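# Reinsert a camera slide into its focus block

## Task

A camera slide has come free of its focus block (it was run down past the pinion) and now rests on the table. Put it back into the block by entering from underneath with the lens end pointing down, then raise or lower it until the mark on the slide lines up with the mark on the block. The pinion is driven by turning the knobs.

## Robot and tools

Robot: two arms, left_arm and right_arm, each ending in a two-finger gripper. Base positions in the scene frame: left_arm (-0.005, +0.342, 0) m, right_arm (-0.006, -0.444, 0) m, both turned only slightly about z. A camera stand sits behind the arms.

Frames. Scene frame: origin at table-top height midway between the nominal bases, +z up, +x out over the table, left_arm toward +y (not the image side). The table and fixed cameras use the scene frame. Each arm reports its hand pose, velocities, Hand target and wrist-camera pose in its own base frame, and its offsets run along its own base axes, with rotations about the Hand target position. Gripper axes: fingers point along +z, open and close along y, and a block on the wrist juts about 10 cm toward +x. end_effector_position is the point between the pads when shut; fingertips extend about 19 mm past it when closed, 6 mm when fully open.

execute_actions(actions, cameras). actions is a list of actions; each action is a list of up to 15 rows, one per 1/30 s step; if fewer rows, the final row is held to fill 15. Every row is one list of 18 numbers in [-1, 1] covering both arms: left dx, dy, dz, rx, ry, rz, gripper position, force_limit, speed, then the same nine for the right. dx..rz are offsets, not poses: measured from that arm's Hand target when the action begins, in the arm's base frame, each row from that same start (not from the row before). Scale: 1.0 = 0.6 m or 180 degrees; rx, ry, rz form a single rotation vector. A repeated offset moves further. All six pose numbers at 0 asks again for the current Hand target. Always resend each gripper's three numbers; a 0 there is a real command. Images come back only when actions is empty or cameras names them (["all"], [] or names).

Gripper numbers: position +1 = open 85 mm, about -0.8 = pads touching, -1 = squeeze until blocked. speed -1/0/+1 ≈ 20/85/150 mm/s. force_limit with speed sets grip strength: roughly 30 N per pad at -1 to 100 N at +1 after a slow close; a fast close from well open can reach 120 to 245 N. Both start at +1. A new force_limit or speed only acts after the position changes by 0.01 or more; to soften a grip, open first.

move(target, speed, blend, stop_force, zero, blocking, cameras). target is one 18-number row as above, or a list of up to 15 such rows, all offsets from the same starting Hand targets. speed: m/s, 0.002 to 3.6, default 0.25 (turn rate up to twice that in rad/s); one value or one per target. blend: metres of corner rounding per target, default 0 (stop at each). stop_force: newtons, 3 to 120, same for both arms; ends an arm's path when its wrist sensor feels that much push against travel; unreliable while the gripper rotates; omit it when backing off a contact. zero (with stop_force only, default true) re-zeroes moving arms first. blocking=false returns after about 0.5 s while the move continues; not allowed with stop_force. Paths are straight, don't avoid obstacles, lag and overshoot more when fast, and cap at 10 s. Keep paths away from an arm's own base. Result adds a move: line: done, off_target, moving, held or fault, plus limits=paced (pose clipped) or limits=held (steps withheld).

wait(seconds 0 to 10, cameras): lets time pass holding commands. stop(cameras): brakes a running move. zoom_image(camera, region=[x0, y0, x1, y1] pixels, at most 504 by 504) enlarges part of the newest image of cam_high, cam_low, cam_left_wrist or cam_right_wrist (each 896x504). zero_wrist_force(arm: left_arm or right_arm) tares that sensor and stop_force. finished_scene(scene: the current scene number) ends the scene irreversibly; the slide must stay in place without the robot.

Result lines: end_effector_position (m), end_effector_quat_wxyz, velocities; Joint velocities ("within noise" means still); Hand target, the last commanded pose after clipping, from which next offsets count; Tool commands; object_status 0 moving, 1 blocked while opening, 2 blocked while closing (held), 3 reached position or fully shut; position_measured in counts (3 open, 78 ≈ 60 mm, 130 ≈ 40 mm, 180 ≈ 20 mm, 230 shut); Joint torques (include arm weight); Wrist force and Wrist torque along gripper axes plus a peak line; motor temperatures, MOTOR HOT, fault lines. Grippers often stop short of the Hand target; resend the gap as an offset.

Cautions. Commanded orientation is clipped to 32 degrees from the measured one each step. Arms are stiff: aiming past firm contact risks a fault stop (outside force near 150 N, or joint torque at limits of 142 N m for the big joints and 26.6 N m for wrists), freezing the arm 10 s; release a grip that pins it. Motors heat while holding, stretched or pushing; 85 °C brakes the arm for 30 to 60 s. Avoid arm-on-arm presses, including closing fingers on the other gripper; a clearance check only partly prevents this. Don't drop, slam or fling the slide, squeeze hard while it rests on something, or let anything leave the table. Loose parts may get nudged occasionally. Reported poses can be off by a few centimetres.

Each tool is called after ">>>" in YAML: its name, and indented under it one key for each argument.

## Session

>>> execute_actions:
  actions: []

Scene clock: 0.00 s.
left_arm: end_effector_position=(+0.5553, -0.3242, +0.1941) position_measured=3 object_status=3 end_effector_quat_wxyz=(-0.191, -0.521, +0.621, -0.553) | right_arm: end_effector_position=(+0.4988, +0.1586, +0.3420) position_measured=3 object_status=3 end_effector_quat_wxyz=(+0.222, +0.859, -0.412, +0.206)
Joint positions: left_arm=[-0.486 -1.018 2.067 -3.774 -2.245 -2.331] | right_arm=[3.972 -1.67 -1.471 -1.913 1.049 -1.324]
Joint velocities: within noise
Joint torques (N m): no reading
Motor temperatures (°C): left_arm=[32 29 29 35 30 36] | right_arm=[39 30 24 36 28 40]
Wrist force (N): no reading
Wrist torque (N m): no reading
Wrist force, peak (N): no reading
Hand target: left_arm +0.5553, -0.3242, +0.1941; -0.191, -0.521, +0.621, -0.553 | right_arm +0.4988, +0.1586, +0.3420; +0.222, +0.859, -0.412, +0.206
Tool commands: left_gripper/position=+1.0 left_gripper/force_limit=+1.0 left_gripper/speed=+1.0 right_gripper/position=+1.0 right_gripper/force_limit=+1.0 right_gripper/speed=+1.0

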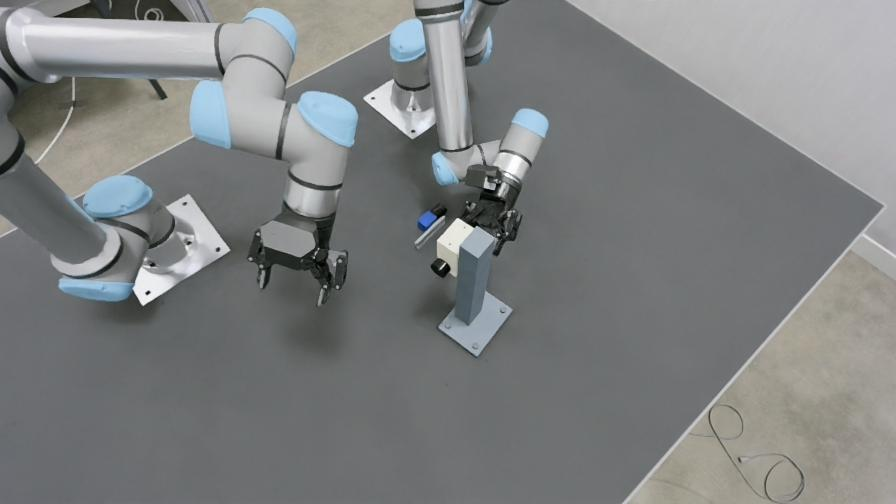

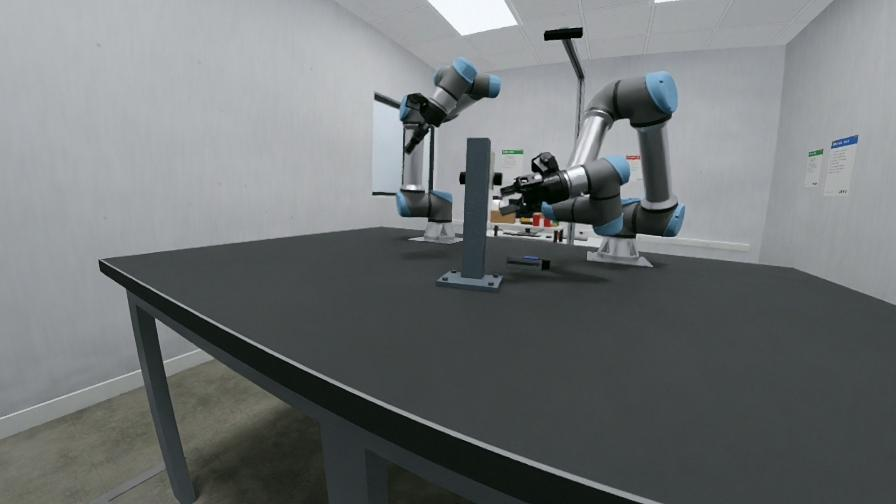

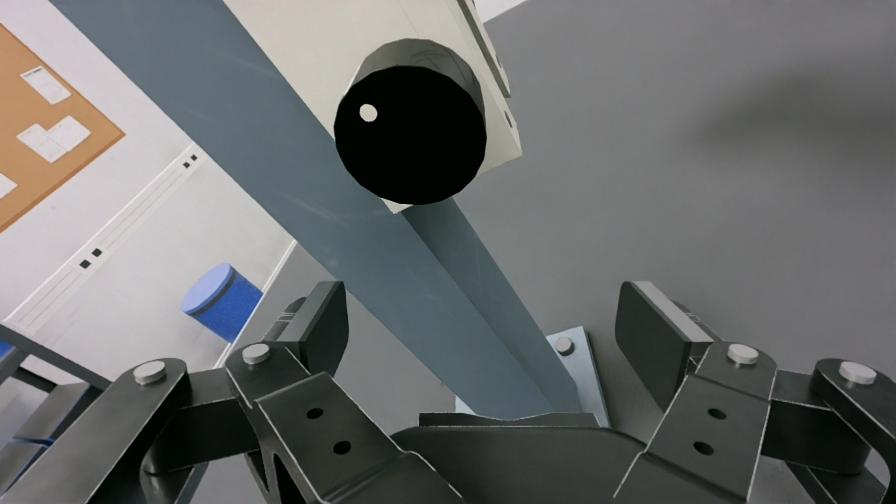

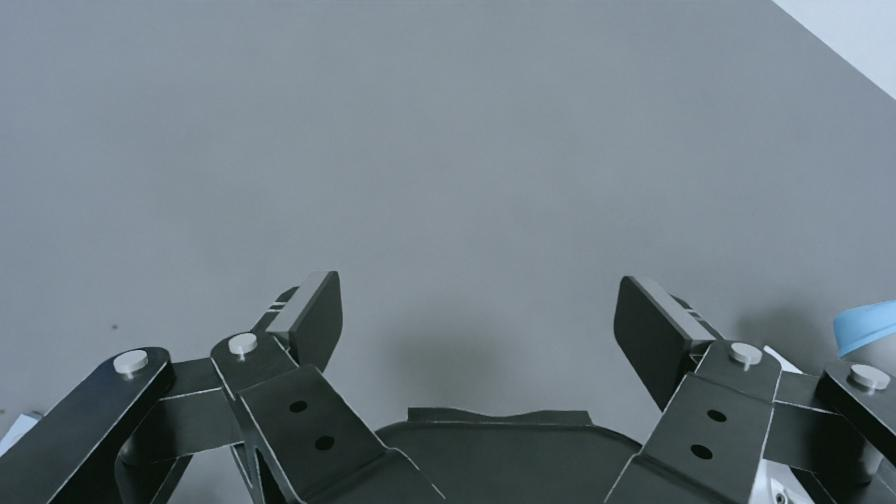

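>>> zoom_image:
  camera: "cam_high"
  region: [390, 180, 540, 370]

>>> zoom_image:
  camera: "cam_low"
  region: [430, 120, 570, 300]

>>> zoom_image:
  camera: "cam_left_wrist"
  region: [250, 0, 600, 420]

Scaled by 2.653.

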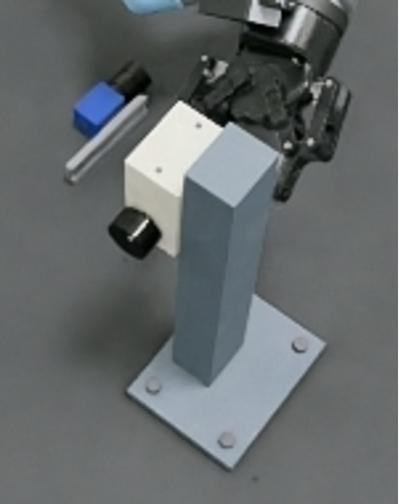

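Scaled by 2.800.

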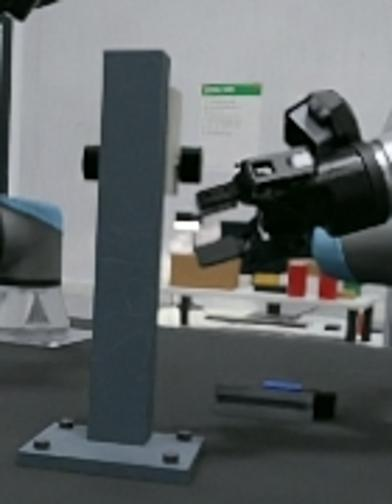

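Scaled by 1.200.

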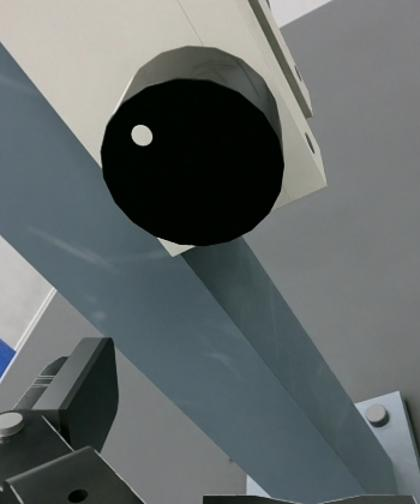

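>>> move:
  target:
    - [-0.08,0.15,0.04,0.05,-0.02,-0.05,1,1,1,0,0,0,0,0,0,1,1,1]
    - [-0.279,0.04,0.07,0.404,-0.140,-0.381,1,1,1,0,0,0,0,0,0,1,1,1]
  blend: 0.03
  speed: 0.5
  cameras: ["cam_high","cam_left_wrist"]

>>> zoom_image:
  camera: "cam_left_wrist"
  region: [200, 0, 700, 400]

Scene clock: 24.53 s.
left_arm: end_effector_position=(+0.3879, -0.3003, +0.2361) position_measured=3 object_status=3 end_effector_quat_wxyz=(+0.000, +0.000, +1.000, -0.001) | right_arm: end_effector_position=(+0.4988, +0.1586, +0.3420) position_measured=3 object_status=3 end_effector_quat_wxyz=(+0.222, +0.859, -0.412, +0.206)
Joint positions: left_arm=[-0.934 -1.591 1.835 -1.817 -1.571 -0.934] | right_arm=[3.972 -1.67 -1.471 -1.913 1.049 -1.324]
Joint torques (N m): left_arm=[0.62 -27.02 -9.99 -2.38 -0.08 -1.8] | right_arm=[1.07 30.78 24.71 2.05 -0.94 0.01]
Wrist force (N): left_arm=[2.1 -2.2 2.2] | right_arm=[0.1 -0.4 -0.1]
Wrist torque (N m): left_arm=[-0.32 -0.36 0.05] | right_arm=[-0.06 -0.03 0.00]
Wrist force, peak (N): left_arm=[3.3 -3.2 2.1] | right_arm=[-0.5 -0.5 0.0]
Hand target: left_arm +0.3879, -0.3002, +0.2361; +0.001, +0.000, +1.000, -0.001 | right_arm +0.4988, +0.1586, +0.3420; +0.222, +0.859, -0.412, +0.206
Off the commanded pose: left_arm 0.000 m, 0 deg | right_arm 0.000 m, 0 deg.
move: done
camera_calibration:
cam_left_wrist: T_world_to_cam=[[0.00167904, 0.999895, -0.0143632, 0.317367], [0.9376, 0.00342014, 0.347698, -0.419953], [0.347711, -0.0140507, -0.937496, 0.211974], [0, 0, 0, 1]] pos_world=[0.319509, -0.312919, 0.3493]
Images, in order (width x height): cam_high 896x504, cam_left_wrist 896x504.

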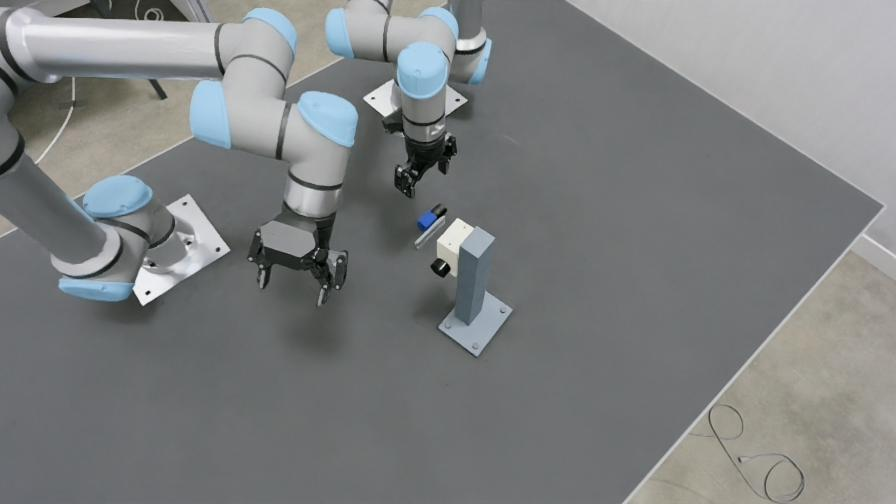

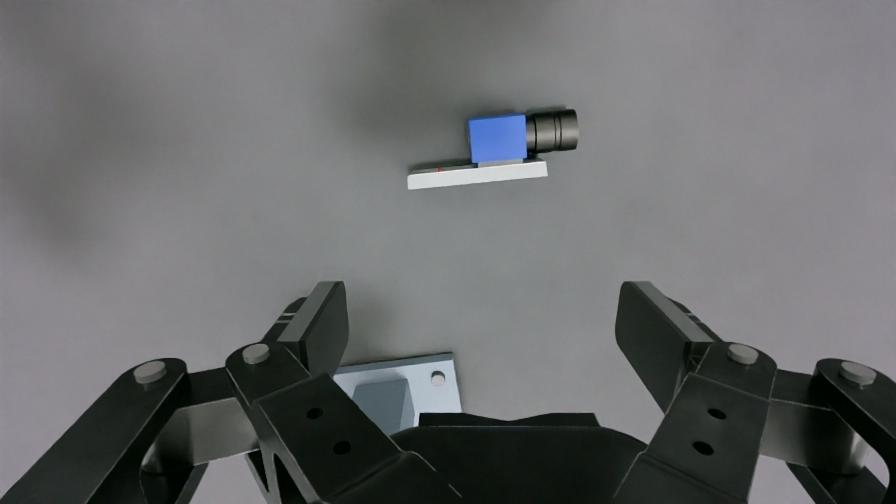

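Scaled by 1.008.

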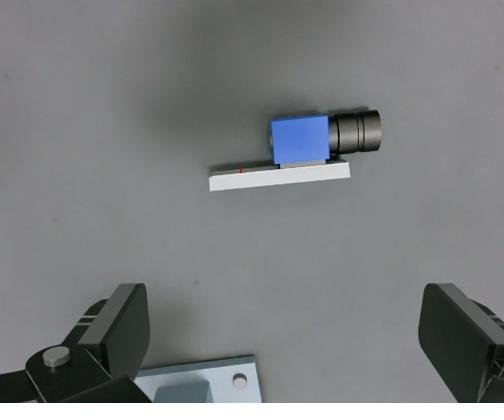

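>>> move:
  target: [-0.107,-0.118,0.06,0,-0.5,0,1,1,1,0,0,0,0,0,0,1,1,1]
  speed: 0.5
  cameras: ["cam_left_wrist"]

>>> zoom_image:
  camera: "cam_left_wrist"
  region: [300, 0, 620, 300]

Scene clock: 38.93 s.
left_arm: end_effector_position=(+0.3237, -0.3711, +0.2722) position_measured=3 object_status=3 end_effector_quat_wxyz=(+0.707, +0.001, +0.707, -0.001) | right_arm: end_effector_position=(+0.4988, +0.1586, +0.3420) position_measured=3 object_status=3 end_effector_quat_wxyz=(+0.222, +0.859, -0.412, +0.206)
Joint positions: left_arm=[-1.755 -1.512 2.093 -0.575 -0.182 -3.147] | right_arm=[3.972 -1.67 -1.471 -1.913 1.049 -1.324]
Joint torques (N m): left_arm=[11.92 -30.37 -4.91 -1.14 0.78 1.13] | right_arm=[-0.38 31.04 23.73 2.03 -1.05 0.21]
Wrist force (N): left_arm=[6.2 -1.4 -0.4] | right_arm=[-0.1 -0.1 0.4]
Wrist torque (N m): left_arm=[-0.08 -0.98 -0.04] | right_arm=[-0.02 0.03 0.00]
Wrist force, peak (N): left_arm=[7.1 -1.7 -0.2] | right_arm=[0.1 -0.6 0.5]
Hand target: left_arm +0.3237, -0.3710, +0.2721; +0.707, +0.001, +0.707, -0.001 | right_arm +0.4988, +0.1586, +0.3420; +0.222, +0.859, -0.412, +0.206
Off the commanded pose: left_arm 0.000 m, 0 deg | right_arm 0.000 m, 0 deg.
move: done
camera_calibration:
cam_left_wrist: T_world_to_cam=[[0.0140467, 0.9999, 0.00167206, 0.380382], [-0.347788, 0.00331794, 0.937567, -0.116602], [0.937468, -0.0137512, 0.3478, -0.2735], [0, 0, 0, 1]] pos_world=[0.210501, -0.383718, 0.20381]
Images, in order (width x height): cam_left_wrist 896x504.

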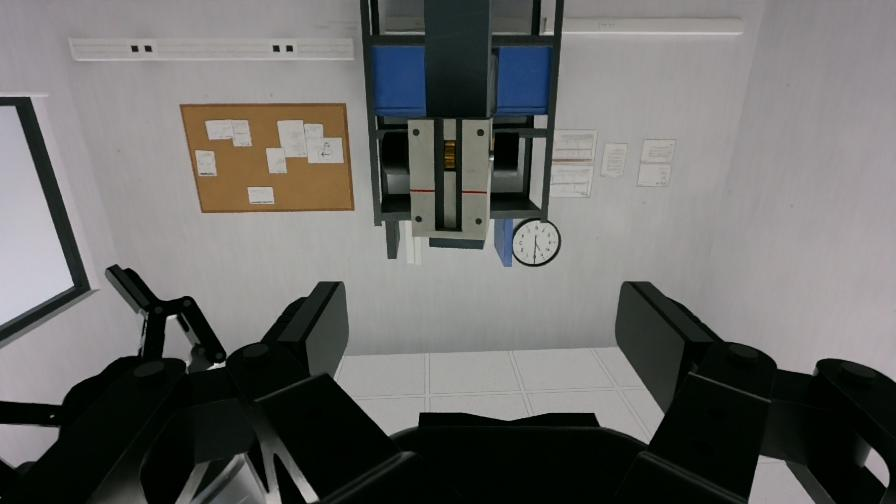

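Scaled by 1.575.

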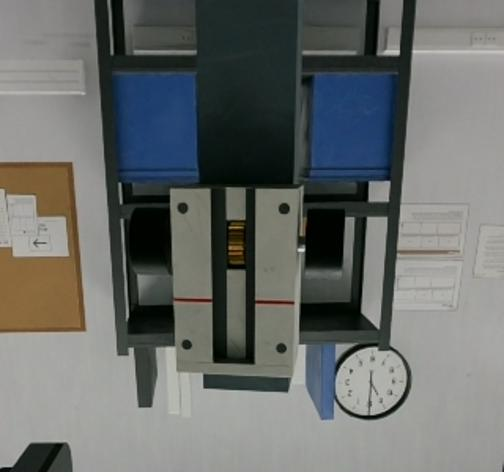

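>>> move:
  target: [0.034,0.225,-0.254,0.358,0.401,-0.358,0.3,1,1,0,0,0,0,0,0,1,1,1]
  speed: 0.5
  cameras: ["cam_left_wrist","cam_low","cam_high"]

>>> zoom_image:
  camera: "cam_low"
  region: [450, 180, 610, 290]

Scene clock: 61.37 s.
left_arm: end_effector_position=(+0.3442, -0.2361, +0.1198) position_measured=91 object_status=3 end_effector_quat_wxyz=(+0.000, +0.666, +0.746, -0.001) | right_arm: end_effector_position=(+0.4988, +0.1586, +0.3420) position_measured=3 object_status=3 end_effector_quat_wxyz=(+0.222, +0.859, -0.412, +0.206)
Joint positions: left_arm=[-0.925 -1.656 2.219 -2.135 -1.573 0.532] | right_arm=[3.972 -1.67 -1.471 -1.913 1.049 -1.324]
Joint torques (N m): left_arm=[-13.93 -17.02 -11.99 -0.69 2.86 1.6] | right_arm=[1.15 29.89 24.73 2.04 -0.89 0.32]
Wrist force (N): left_arm=[2.3 -2.1 2.3] | right_arm=[-0.1 0.0 0.1]
Wrist torque (N m): left_arm=[-0.28 -0.41 0.08] | right_arm=[0.01 0.02 0.00]
Wrist force, peak (N): left_arm=[6.6 -3.4 0.1] | right_arm=[0.2 -0.5 0.4]
Hand target: left_arm +0.3441, -0.2360, +0.1197; +0.000, +0.666, +0.746, -0.001 | right_arm +0.4988, +0.1586, +0.3420; +0.222, +0.859, -0.412, +0.206
Off the commanded pose: left_arm 0.000 m, 0 deg | right_arm 0.000 m, 0 deg.
move: done
camera_calibration:
cam_left_wrist: T_world_to_cam=[[0.993582, 0.11233, -0.0133329, -0.299445], [0.109904, -0.930725, 0.348816, -0.274549], [0.0267732, -0.348042, -0.937096, 0.150588], [0, 0, 0, 1]] pos_world=[0.323666, -0.169481, 0.23289]
Images, in order (width x height): cam_high 896x504, cam_low 896x504, cam_left_wrist 896x504.

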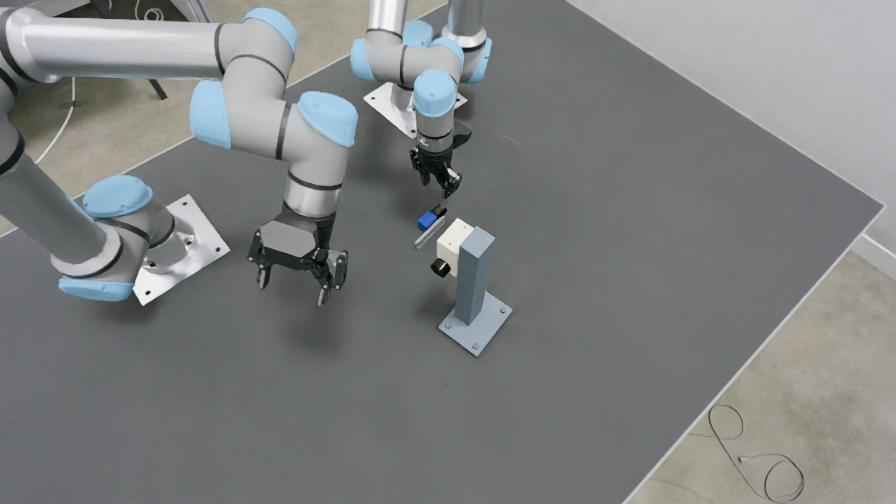

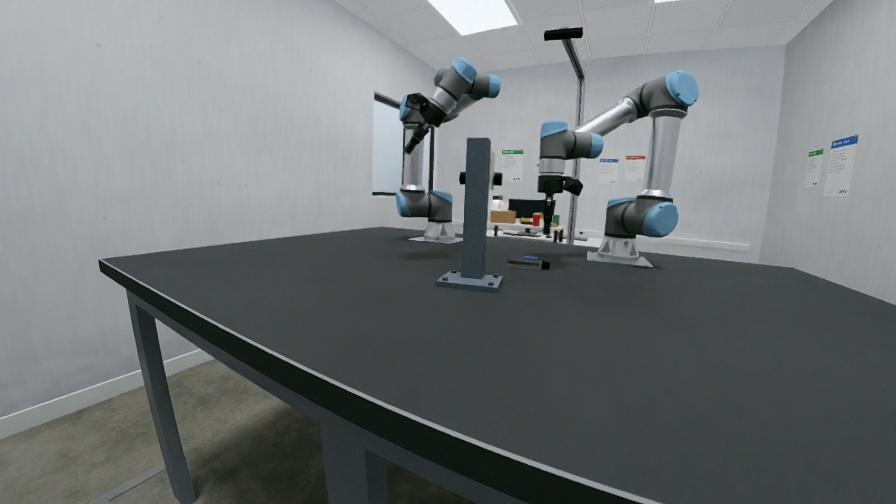

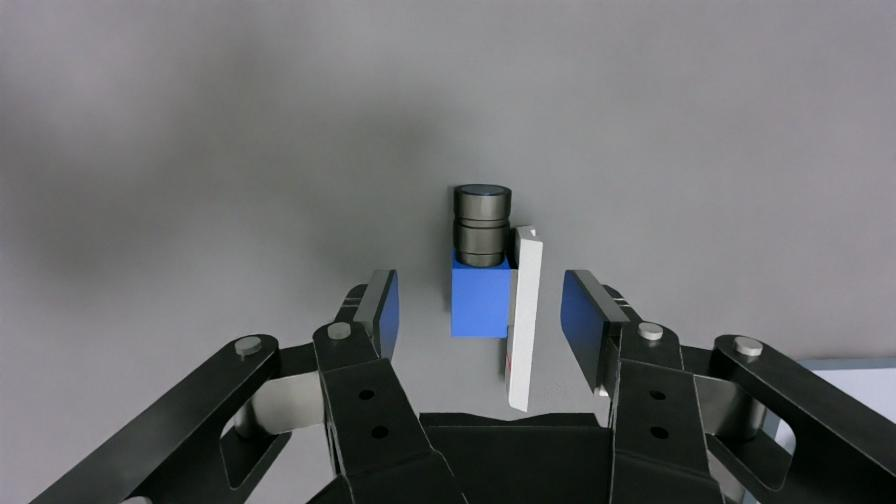

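Scaled by 3.150.

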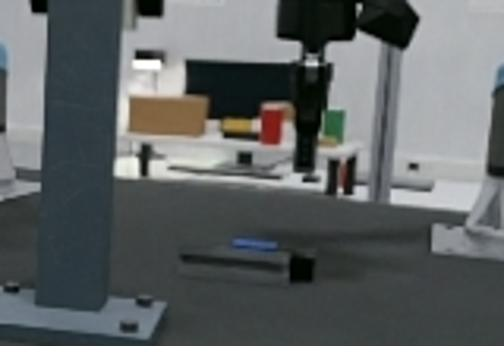

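>>> move:
  target:
    - [0.001,0.0242,-0.12,0,0,0,0.3,1,1,0,0,0,0,0,0,1,1,1]
    - [0.001,0.0242,-0.165,0,0,0,0.3,1,1,0,0,0,0,0,0,1,1,1]
  speed: [0.2,0.04]
  stop_force: 8
  cameras: ["cam_left_wrist"]

Scene clock: 68.17 s.
left_arm: end_effector_position=(+0.3447, -0.2215, +0.0207) position_measured=91 object_status=3 end_effector_quat_wxyz=(+0.000, +0.666, +0.746, -0.001) | right_arm: end_effector_position=(+0.4988, +0.1586, +0.3420) position_measured=3 object_status=3 end_effector_quat_wxyz=(+0.222, +0.859, -0.412, +0.206)
Joint positions: left_arm=[-0.901 -1.466 2.368 -2.473 -1.573 0.556] | right_arm=[3.972 -1.67 -1.471 -1.913 1.049 -1.324]
Joint torques (N m): left_arm=[-10.54 -30.78 -26.87 -2.35 -1.42 -0.42] | right_arm=[0.9 30.43 23.96 2.22 -0.77 0.5]
Wrist force (N): left_arm=[2.4 -2.0 1.9] | right_arm=[0.3 0.0 -0.2]
Wrist torque (N m): left_arm=[-0.25 -0.42 0.00] | right_arm=[0.00 -0.06 0.00]
Wrist force, peak (N): left_arm=[3.1 -2.3 3.9] | right_arm=[0.4 -0.5 0.0]
Hand target: left_arm +0.3447, -0.2215, +0.0207; +0.000, +0.666, +0.746, -0.001 | right_arm +0.4988, +0.1586, +0.3420; +0.222, +0.859, -0.412, +0.206
Off the commanded pose: left_arm 0.000 m, 0 deg | right_arm 0.000 m, 0 deg.
move: done
camera_calibration:
cam_left_wrist: T_world_to_cam=[[0.993623, 0.111945, -0.013472, -0.303048], [0.109601, -0.930881, 0.348493, -0.226433], [0.0264712, -0.347747, -0.937215, 0.0629151], [0, 0, 0, 1]] pos_world=[0.324267, -0.154979, 0.133793]
Images, in order (width x height): cam_left_wrist 896x504.

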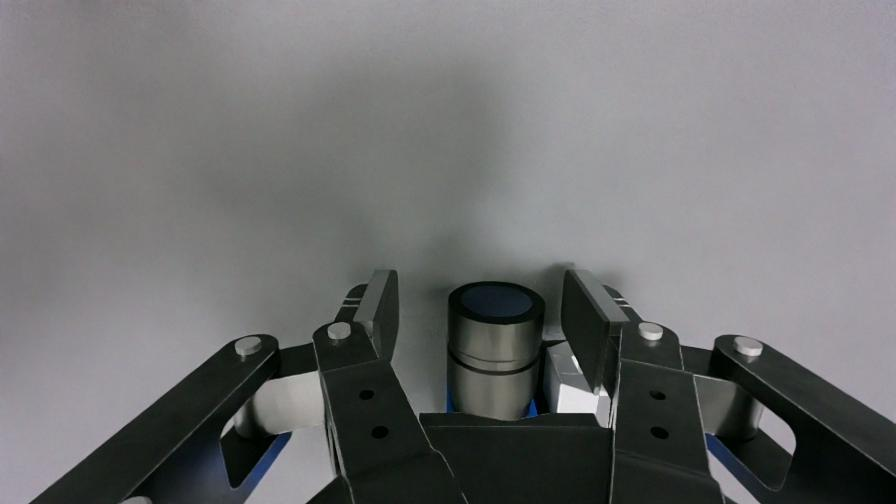

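>>> move:
  target: [0.008,0.0045,0,0,0,0,0.3,1,1,0,0,0,0,0,0,1,1,1]
  speed: 0.1

>>> move:
  target: [0,0,0,0,0,0,-1,-0.5,-1,0,0,0,0,0,0,1,1,1]
  cameras: ["cam_left_wrist"]

Scene clock: 73.87 s.
left_arm: end_effector_position=(+0.3496, -0.2188, +0.0207) position_measured=91 object_status=3 end_effector_quat_wxyz=(+0.000, +0.666, +0.746, -0.001) | right_arm: end_effector_position=(+0.4988, +0.1586, +0.3420) position_measured=3 object_status=3 end_effector_quat_wxyz=(+0.222, +0.859, -0.412, +0.206)
Joint positions: left_arm=[-0.887 -1.46 2.361 -2.472 -1.573 0.57] | right_arm=[3.972 -1.67 -1.471 -1.913 1.049 -1.324]
Joint torques (N m): left_arm=[-5.04 -14.59 -19.75 -0.63 -1.3 -0.85] | right_arm=[0.73 30.66 24.19 2.04 -1.09 0.59]
Wrist force (N): left_arm=[2.2 -2.0 1.9] | right_arm=[0.0 -0.2 0.3]
Wrist torque (N m): left_arm=[-0.26 -0.40 -0.03] | right_arm=[-0.03 -0.01 0.01]
Wrist force, peak (N): left_arm=[2.4 -2.4 1.9] | right_arm=[0.1 -0.7 0.1]
Hand target: left_arm +0.3495, -0.2188, +0.0207; +0.000, +0.666, +0.746, -0.001 | right_arm +0.4988, +0.1586, +0.3420; +0.222, +0.859, -0.412, +0.206
Off the commanded pose: left_arm 0.000 m, 0 deg | right_arm 0.000 m, 0 deg.
move: done

Scene clock: 75.40 s.
left_arm: end_effector_position=(+0.3495, -0.2188, +0.0207) position_measured=158 object_status=0 end_effector_quat_wxyz=(+0.000, +0.666, +0.746, -0.001) | right_arm: end_effector_position=(+0.4988, +0.1586, +0.3420) position_measured=3 object_status=3 end_effector_quat_wxyz=(+0.222, +0.859, -0.412, +0.206)
Joint positions: left_arm=[-0.887 -1.461 2.361 -2.472 -1.573 0.57] | right_arm=[3.972 -1.67 -1.471 -1.913 1.049 -1.324]
Joint torques (N m): left_arm=[-13.21 -29.32 -2.56 -2.29 -1.36 -1.9] | right_arm=[-0.21 30.26 24.49 2.06 -1.02 0.67]
Wrist force (N): left_arm=[4.0 -3.4 -2.7] | right_arm=[-0.1 -0.2 0.1]
Wrist torque (N m): left_arm=[-0.28 -0.49 0.02] | right_arm=[-0.03 0.01 0.00]
Wrist force, peak (N): left_arm=[4.3 -3.4 -2.6] | right_arm=[0.1 -0.5 0.1]
Hand target: left_arm +0.3495, -0.2188, +0.0207; +0.000, +0.666, +0.746, -0.001 | right_arm +0.4988, +0.1586, +0.3420; +0.222, +0.859, -0.412, +0.206
Off the commanded pose: left_arm 0.000 m, 0 deg | right_arm 0.000 m, 0 deg.
move: done
camera_calibration:
cam_left_wrist: T_world_to_cam=[[0.993623, 0.111945, -0.013472, -0.30812], [0.109601, -0.930881, 0.348493, -0.224446], [0.0264712, -0.347747, -0.937215, 0.0637269], [0, 0, 0, 1]] pos_world=[0.329067, -0.152279, 0.133793]
Images, in order (width x height): cam_left_wrist 896x504.

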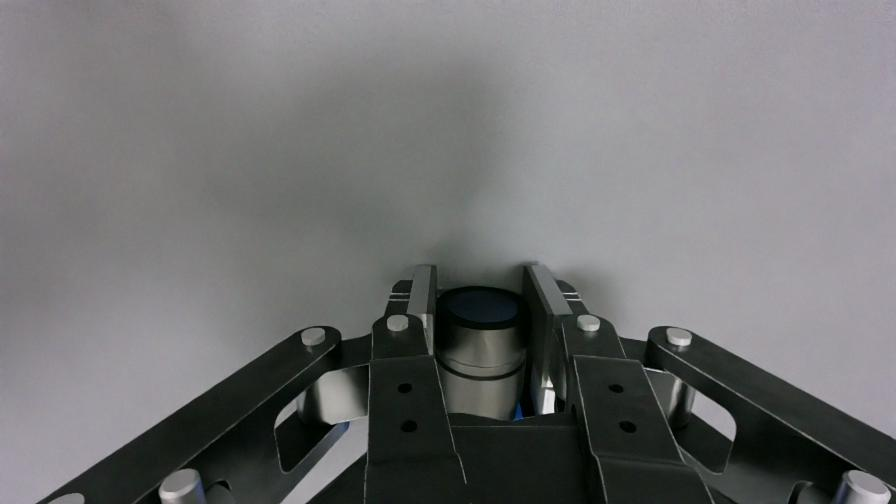

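>>> move:
  target: [0,0,0.2,0,0,0,-1,-0.5,-1,-0.251,0.372,-0.12,0.715,-0.331,-0.400,1,1,1]
  speed: 0.3
  cameras: ["all"]

>>> zoom_image:
  camera: "cam_right_wrist"
  region: [300, 0, 620, 300]

Scene clock: 89.13 s.
left_arm: end_effector_position=(+0.3495, -0.2188, +0.1407) position_measured=158 object_status=2 end_effector_quat_wxyz=(+0.000, +0.666, +0.746, -0.001) | right_arm: end_effector_position=(+0.3482, +0.3818, +0.2700) position_measured=3 object_status=3 end_effector_quat_wxyz=(+0.703, -0.073, +0.704, +0.073)
Joint positions: left_arm=[-0.887 -1.7 2.195 -2.067 -1.573 0.57] | right_arm=[4.826 -2.035 -2.355 1.233 0.094 0.015]
Joint torques (N m): left_arm=[11.08 -5.35 -9.36 -5.3 -1.3 1.12] | right_arm=[-11.02 39.17 0.36 1.02 0.66 -1.08]
Wrist force (N): left_arm=[2.1 -2.1 5.8] | right_arm=[0.4 0.3 0.6]
Wrist torque (N m): left_arm=[-0.24 -0.22 -0.03] | right_arm=[-0.08 -0.09 -0.16]
Wrist force, peak (N): left_arm=[2.3 -2.2 5.9] | right_arm=[1.3 1.9 0.2]
Hand target: left_arm +0.3495, -0.2188, +0.1407; +0.000, +0.666, +0.746, -0.001 | right_arm +0.3482, +0.3818, +0.2700; +0.703, -0.073, +0.703, +0.073
Off the commanded pose: left_arm 0.000 m, 0 deg | right_arm 0.000 m, 0 deg.
move: done
camera_calibration:
cam_left_wrist: T_world_to_cam=[[0.993623, 0.111945, -0.013472, -0.306503], [0.109601, -0.930881, 0.348493, -0.266265], [0.0264712, -0.347747, -0.937215, 0.176193], [0, 0, 0, 1]] pos_world=[0.329067, -0.152279, 0.253793]
cam_right_wrist: T_world_to_cam=[[-0.191128, 0.981436, -0.015906, -0.292634], [-0.354935, -0.0539949, 0.93333, -0.0959569], [0.915145, 0.184031, 0.358666, -0.357108], [0, 0, 0, 1]] pos_world=[0.236816, 0.347739, 0.212987]

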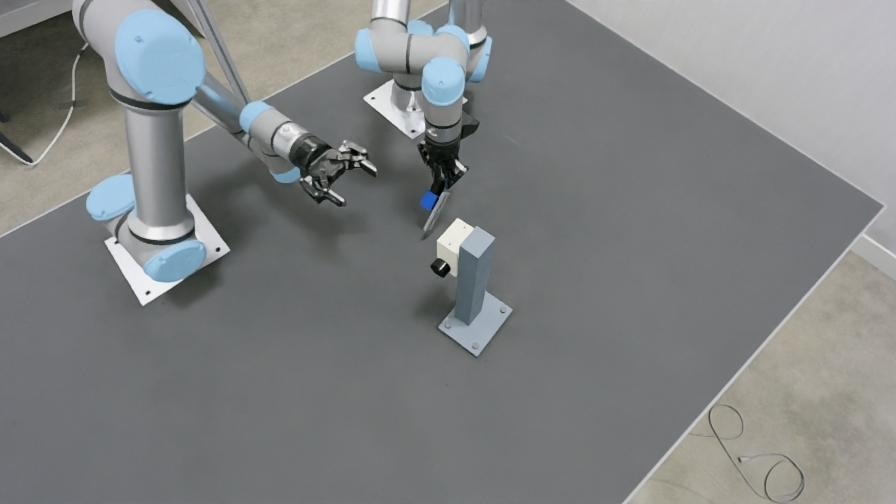

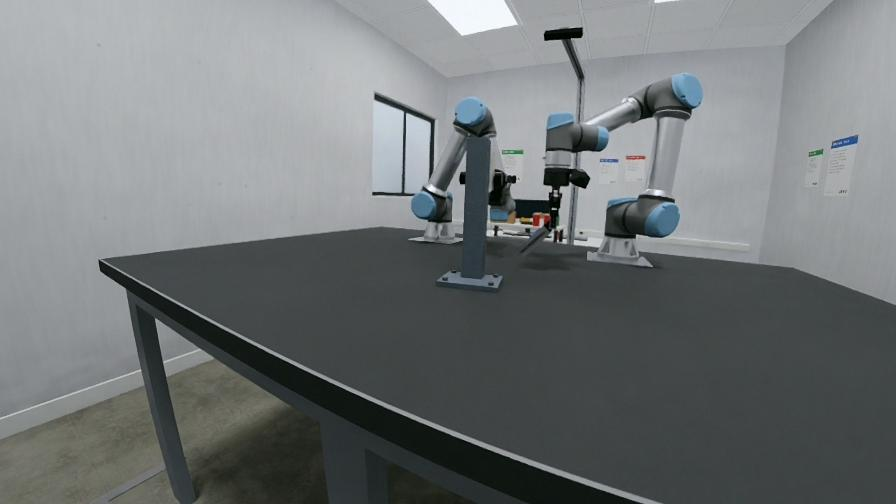

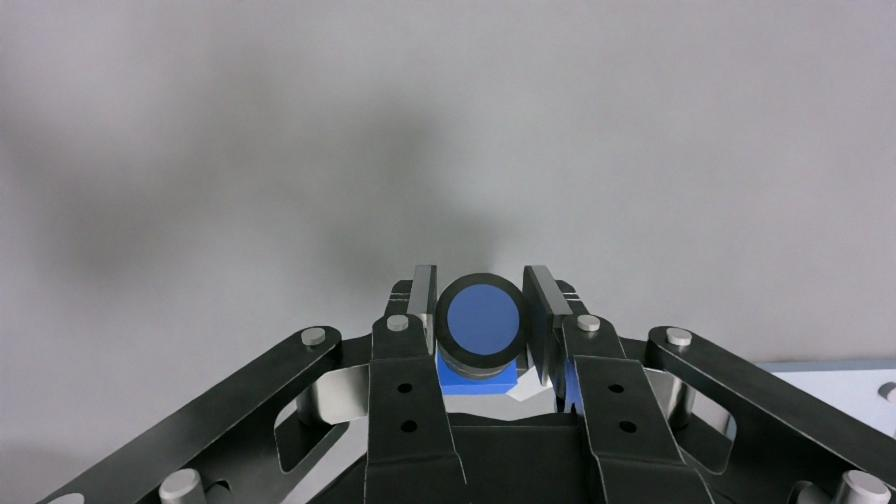

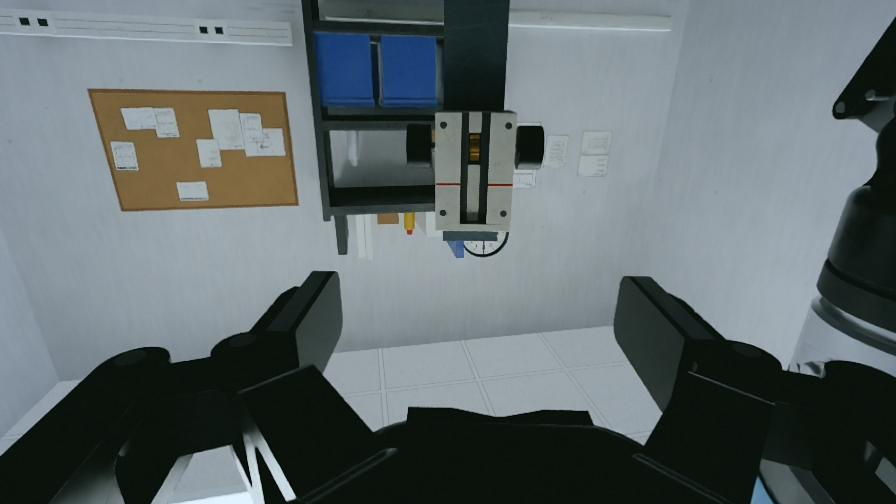

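Scaled by 1.575.

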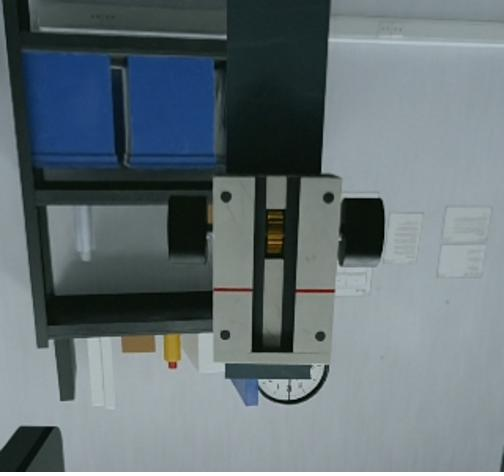

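>>> move:
  target:
    - [0,0,-0.19,0,0,0,-1,-0.5,-1,0,0,0,0,0,0,1,1,1]
    - [0,0,-0.2,0,0,0,-1,-0.5,-1,0,0,0,0,0,0,1,1,1]
  speed: [0.12,0.05]

>>> move:
  target: [0,0,0,0,0,0,0.3,-0.5,-0.6,0,0,0,0,0,0,1,1,1]

>>> move:
  target: [0,0,0.12,0,0,0,0.3,-0.5,-0.6,0,0,0,0,0,0,1,1,1]
  cameras: ["cam_left_wrist","cam_right_wrist"]

Scene clock: 101.07 s.
left_arm: end_effector_position=(+0.3494, -0.2187, +0.0206) position_measured=158 object_status=2 end_effector_quat_wxyz=(+0.000, +0.666, +0.746, -0.001) | right_arm: end_effector_position=(+0.3482, +0.3818, +0.2700) position_measured=3 object_status=3 end_effector_quat_wxyz=(+0.703, -0.073, +0.704, +0.073)
Joint positions: left_arm=[-0.887 -1.46 2.361 -2.472 -1.573 0.57] | right_arm=[4.826 -2.035 -2.355 1.233 0.094 0.014]
Joint torques (N m): left_arm=[12.55 -28.16 -22.98 0.77 0.41 1.79] | right_arm=[-11.87 39.8 -1.74 2.37 -1.22 -1.91]
Wrist force (N): left_arm=[0.1 -1.2 -4.9] | right_arm=[0.8 0.5 0.5]
Wrist torque (N m): left_arm=[-0.46 -0.44 0.00] | right_arm=[-0.05 -0.16 -0.16]
Wrist force, peak (N): left_arm=[4.6 -3.4 -8.7] | right_arm=[0.9 0.5 0.9]
Hand target: left_arm +0.3495, -0.2188, +0.0207; +0.000, +0.666, +0.746, -0.001 | right_arm +0.3482, +0.3818, +0.2700; +0.703, -0.073, +0.704, +0.073
Off the commanded pose: left_arm 0.000 m, 0 deg | right_arm 0.000 m, 0 deg.
move: done

Scene clock: 101.90 s.
left_arm: end_effector_position=(+0.3495, -0.2188, +0.0207) position_measured=91 object_status=0 end_effector_quat_wxyz=(+0.000, +0.666, +0.746, -0.001) | right_arm: end_effector_position=(+0.3482, +0.3818, +0.2700) position_measured=3 object_status=3 end_effector_quat_wxyz=(+0.703, -0.073, +0.704, +0.073)
Joint positions: left_arm=[-0.887 -1.461 2.361 -2.472 -1.573 0.57] | right_arm=[4.826 -2.035 -2.355 1.233 0.094 0.014]
Joint torques (N m): left_arm=[11.69 -31.17 -26.99 -4.86 0.56 1.74] | right_arm=[-10.15 40.12 0.57 2.3 -1.26 -1.95]
Wrist force (N): left_arm=[2.2 -2.1 1.8] | right_arm=[0.7 0.4 0.5]
Wrist torque (N m): left_arm=[-0.28 -0.40 -0.01] | right_arm=[-0.06 -0.14 -0.17]
Wrist force, peak (N): left_arm=[0.0 -1.3 -5.0] | right_arm=[1.0 0.6 0.6]
Hand target: left_arm +0.3495, -0.2188, +0.0207; +0.000, +0.666, +0.746, -0.001 | right_arm +0.3482, +0.3818, +0.2700; +0.703, -0.073, +0.704, +0.073
Off the commanded pose: left_arm 0.000 m, 0 deg | right_arm 0.000 m, 0 deg.
move: done

Scene clock: 102.80 s.
left_arm: end_effector_position=(+0.3495, -0.2189, +0.0927) position_measured=91 object_status=3 end_effector_quat_wxyz=(+0.000, +0.666, +0.746, -0.001) | right_arm: end_effector_position=(+0.3482, +0.3818, +0.2700) position_measured=3 object_status=3 end_effector_quat_wxyz=(+0.703, -0.073, +0.704, +0.073)
Joint positions: left_arm=[-0.887 -1.622 2.272 -2.222 -1.573 0.57] | right_arm=[4.826 -2.035 -2.355 1.233 0.094 0.014]
Joint torques (N m): left_arm=[-14.17 -20 -9.63 -0.48 -0.01 -1.93] | right_arm=[-9.56 40.6 0.23 2.25 -1.02 -1.91]
Wrist force (N): left_arm=[2.4 -1.9 2.1] | right_arm=[0.1 0.1 0.5]
Wrist torque (N m): left_arm=[-0.27 -0.43 0.01] | right_arm=[-0.11 -0.06 -0.15]
Wrist force, peak (N): left_arm=[2.4 -2.2 3.9] | right_arm=[0.4 0.4 1.0]
Hand target: left_arm +0.3495, -0.2188, +0.0927; +0.000, +0.666, +0.746, -0.001 | right_arm +0.3482, +0.3818, +0.2700; +0.703, -0.073, +0.704, +0.073
Off the commanded pose: left_arm 0.000 m, 0 deg | right_arm 0.000 m, 0 deg.
move: done
camera_calibration:
cam_left_wrist: T_world_to_cam=[[0.993629, 0.11192, -0.0132756, -0.307196], [0.109504, -0.930819, 0.348689, -0.249536], [0.0266681, -0.347921, -0.937144, 0.131099], [0, 0, 0, 1]] pos_world=[0.329068, -0.15228, 0.205791]
cam_right_wrist: T_world_to_cam=[[-0.191128, 0.981436, -0.015906, -0.292536], [-0.354935, -0.0539949, 0.93333, -0.0959623], [0.915145, 0.184031, 0.358666, -0.357089], [0, 0, 0, 1]] pos_world=[0.236816, 0.347639, 0.212987]
Images, in order (width x height): cam_left_wrist 896x504, cam_right_wrist 896x504.

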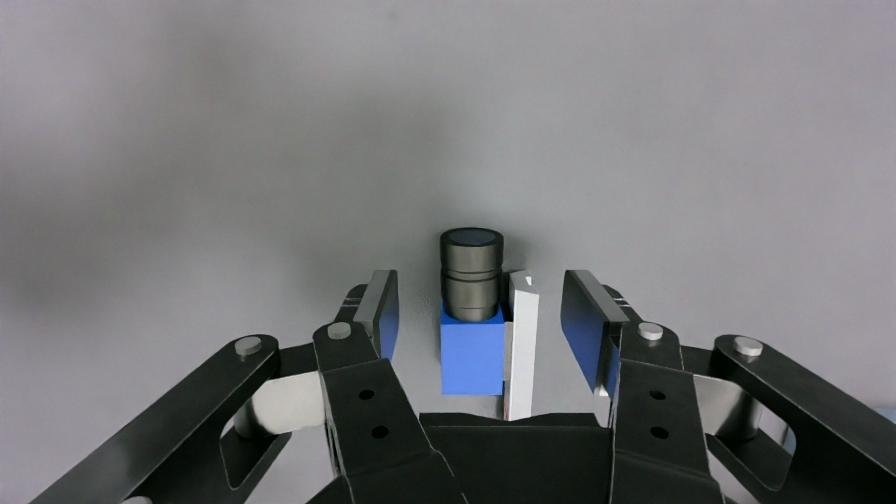

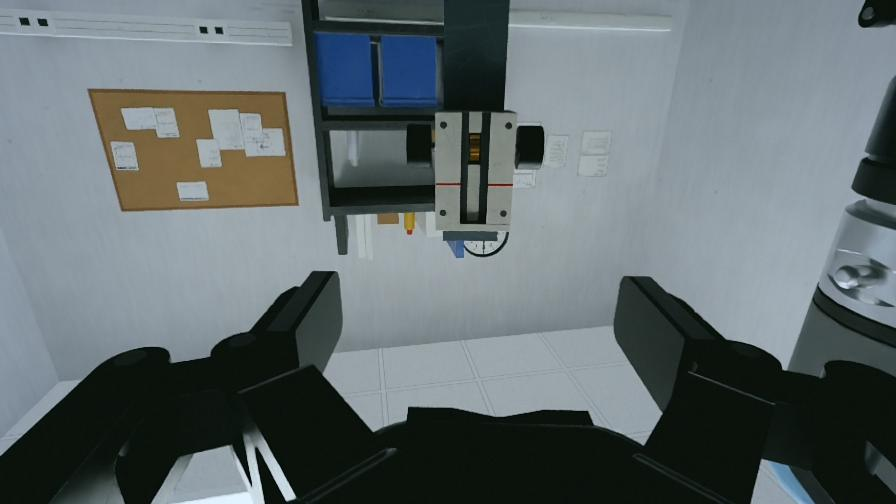

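>>> move:
  target:
    - [0.0108,-0.0312,-0.09,0,0,0,0.3,-0.5,-0.6,0,0,0,0,0,0,1,1,1]
    - [0.0108,-0.0312,-0.12,0,0,0,0.3,-0.5,-0.6,0,0,0,0,0,0,1,1,1]
  speed: [0.2,0.05]
  stop_force: 8
  cameras: ["cam_left_wrist"]

>>> move:
  target: [0,0,0,0,0,0,-1,0.5,-1,0,0,0,0,0,0,1,1,1]

>>> wait:
  seconds: 0.5
  cameras: ["cam_left_wrist"]

Scene clock: 108.87 s.
left_arm: end_effector_position=(+0.3560, -0.2375, +0.0207) position_measured=91 object_status=3 end_effector_quat_wxyz=(+0.000, +0.666, +0.746, -0.001) | right_arm: end_effector_position=(+0.3482, +0.3818, +0.2700) position_measured=3 object_status=3 end_effector_quat_wxyz=(+0.703, -0.073, +0.704, +0.073)
Joint positions: left_arm=[-0.904 -1.427 2.32 -2.464 -1.573 0.553] | right_arm=[4.826 -2.035 -2.355 1.233 0.094 0.014]
Joint torques (N m): left_arm=[11.74 -33.36 -27.43 -3.91 1.69 1.87] | right_arm=[-10.91 39.05 0.09 2.4 -1.13 -1.69]
Wrist force (N): left_arm=[2.1 -2.2 2.0] | right_arm=[0.7 0.3 0.6]
Wrist torque (N m): left_arm=[-0.30 -0.37 0.04] | right_arm=[-0.08 -0.15 -0.16]
Wrist force, peak (N): left_arm=[1.5 -2.2 3.9] | right_arm=[0.8 0.7 0.8]
Hand target: left_arm +0.3560, -0.2375, +0.0207; +0.000, +0.666, +0.746, -0.001 | right_arm +0.3482, +0.3818, +0.2700; +0.703, -0.073, +0.704, +0.073
Off the commanded pose: left_arm 0.000 m, 0 deg | right_arm 0.000 m, 0 deg.
move: done
camera_calibration:
cam_left_wrist: T_world_to_cam=[[0.993623, 0.111945, -0.013472, -0.312485], [0.109601, -0.930881, 0.348493, -0.242566], [0.0264712, -0.347747, -0.937215, 0.057052], [0, 0, 0, 1]] pos_world=[0.335567, -0.170979, 0.133793]
Images, in order (width x height): cam_left_wrist 896x504.

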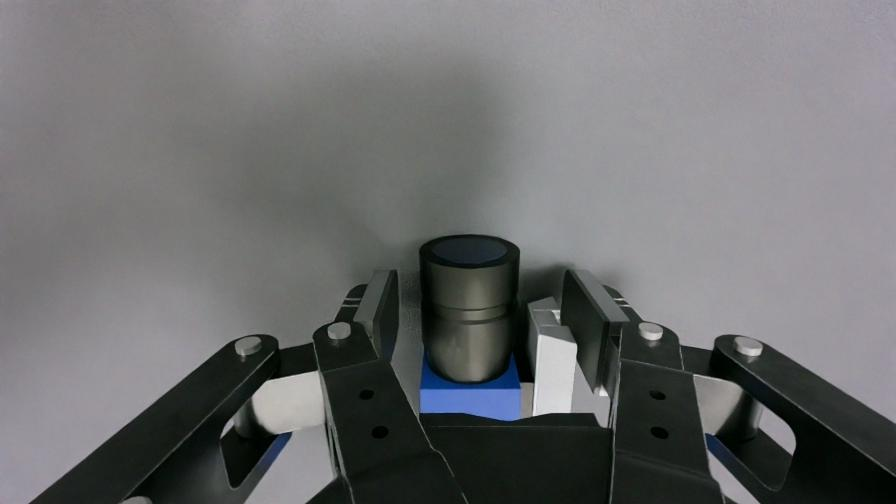

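Scene clock: 109.97 s.
left_arm: end_effector_position=(+0.3560, -0.2376, +0.0208) position_measured=122 object_status=0 end_effector_quat_wxyz=(+0.000, +0.666, +0.746, -0.001) | right_arm: end_effector_position=(+0.3482, +0.3818, +0.2700) position_measured=3 object_status=3 end_effector_quat_wxyz=(+0.703, -0.073, +0.704, +0.073)
Joint positions: left_arm=[-0.904 -1.427 2.32 -2.465 -1.573 0.553] | right_arm=[4.826 -2.035 -2.355 1.233 0.094 0.014]
Joint torques (N m): left_arm=[9.76 -23.73 -22.09 -3.06 1.72 1.61] | right_arm=[-10.55 38.19 1.15 2.18 -1.1 -1.92]
Wrist force (N): left_arm=[9.8 -4.2 -16.9] | right_arm=[0.5 0.3 0.6]
Wrist torque (N m): left_arm=[0.07 -0.77 0.17] | right_arm=[-0.07 -0.11 -0.15]
Wrist force, peak (N): left_arm=[10.0 -4.0 -17.1] | right_arm=[0.6 0.5 0.9]
Hand target: left_arm +0.3560, -0.2375, +0.0207; +0.000, +0.666, +0.746, -0.001 | right_arm +0.3482, +0.3818, +0.2700; +0.703, -0.073, +0.704, +0.073
Off the commanded pose: left_arm 0.000 m, 0 deg | right_arm 0.000 m, 0 deg.
move: done

Scene clock: 110.47 s.
left_arm: end_effector_position=(+0.3560, -0.2376, +0.0208) position_measured=122 object_status=2 end_effector_quat_wxyz=(+0.000, +0.666, +0.746, -0.001) | right_arm: end_effector_position=(+0.3482, +0.3818, +0.2700) position_measured=3 object_status=3 end_effector_quat_wxyz=(+0.703, -0.073, +0.704, +0.073)
Joint positions: left_arm=[-0.904 -1.427 2.32 -2.465 -1.573 0.553] | right_arm=[4.826 -2.035 -2.355 1.233 0.094 0.014]
Joint torques (N m): left_arm=[9.07 -16.02 -18.76 -1.59 1.73 1.45] | right_arm=[-9.61 39.16 0.2 2.33 -1.2 -1.86]
Wrist force (N): left_arm=[10.1 -4.1 -16.9] | right_arm=[0.6 0.3 0.5]
Wrist torque (N m): left_arm=[0.09 -0.82 0.17] | right_arm=[-0.08 -0.14 -0.16]
Wrist force, peak (N): left_arm=[10.1 -4.5 -17.0] | right_arm=[0.2 0.7 0.9]
Hand target: left_arm +0.3560, -0.2375, +0.0207; +0.000, +0.666, +0.746, -0.001 | right_arm +0.3482, +0.3818, +0.2700; +0.703, -0.073, +0.704, +0.073
Tool commands: left_gripper/position=-1.0 left_gripper/force_limit=+0.5 left_gripper/speed=-1.0 right_gripper/position=+1.0 right_gripper/force_limit=+1.0 right_gripper/speed=+1.0
Off the commanded pose: left_arm 0.000 m, 0 deg | right_arm 0.000 m, 0 deg.
wait: 0.50 s; at rest by 0.17 s
camera_calibration:
cam_left_wrist: T_world_to_cam=[[0.993631, 0.111891, -0.0133587, -0.312511], [0.109509, -0.930855, 0.348592, -0.242578], [0.0265693, -0.347834, -0.93718, 0.0570924], [0, 0, 0, 1]] pos_world=[0.335568, -0.170979, 0.133892]
Images, in order (width x height): cam_left_wrist 896x504.

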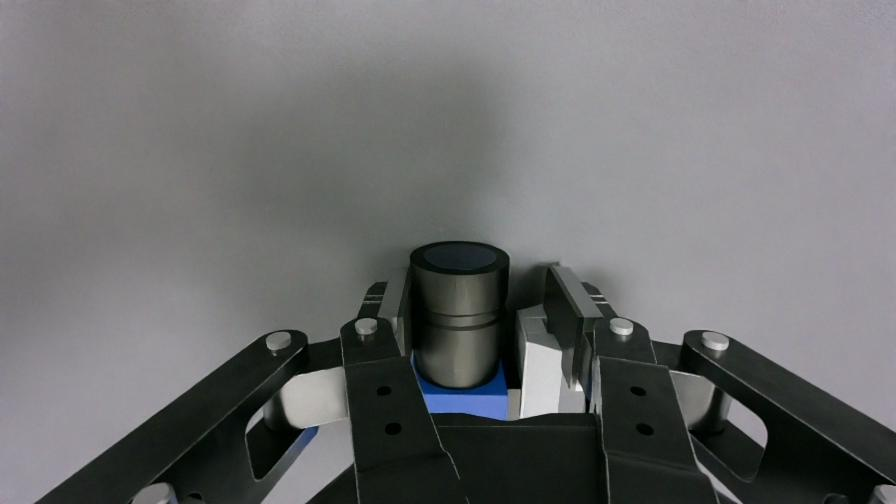

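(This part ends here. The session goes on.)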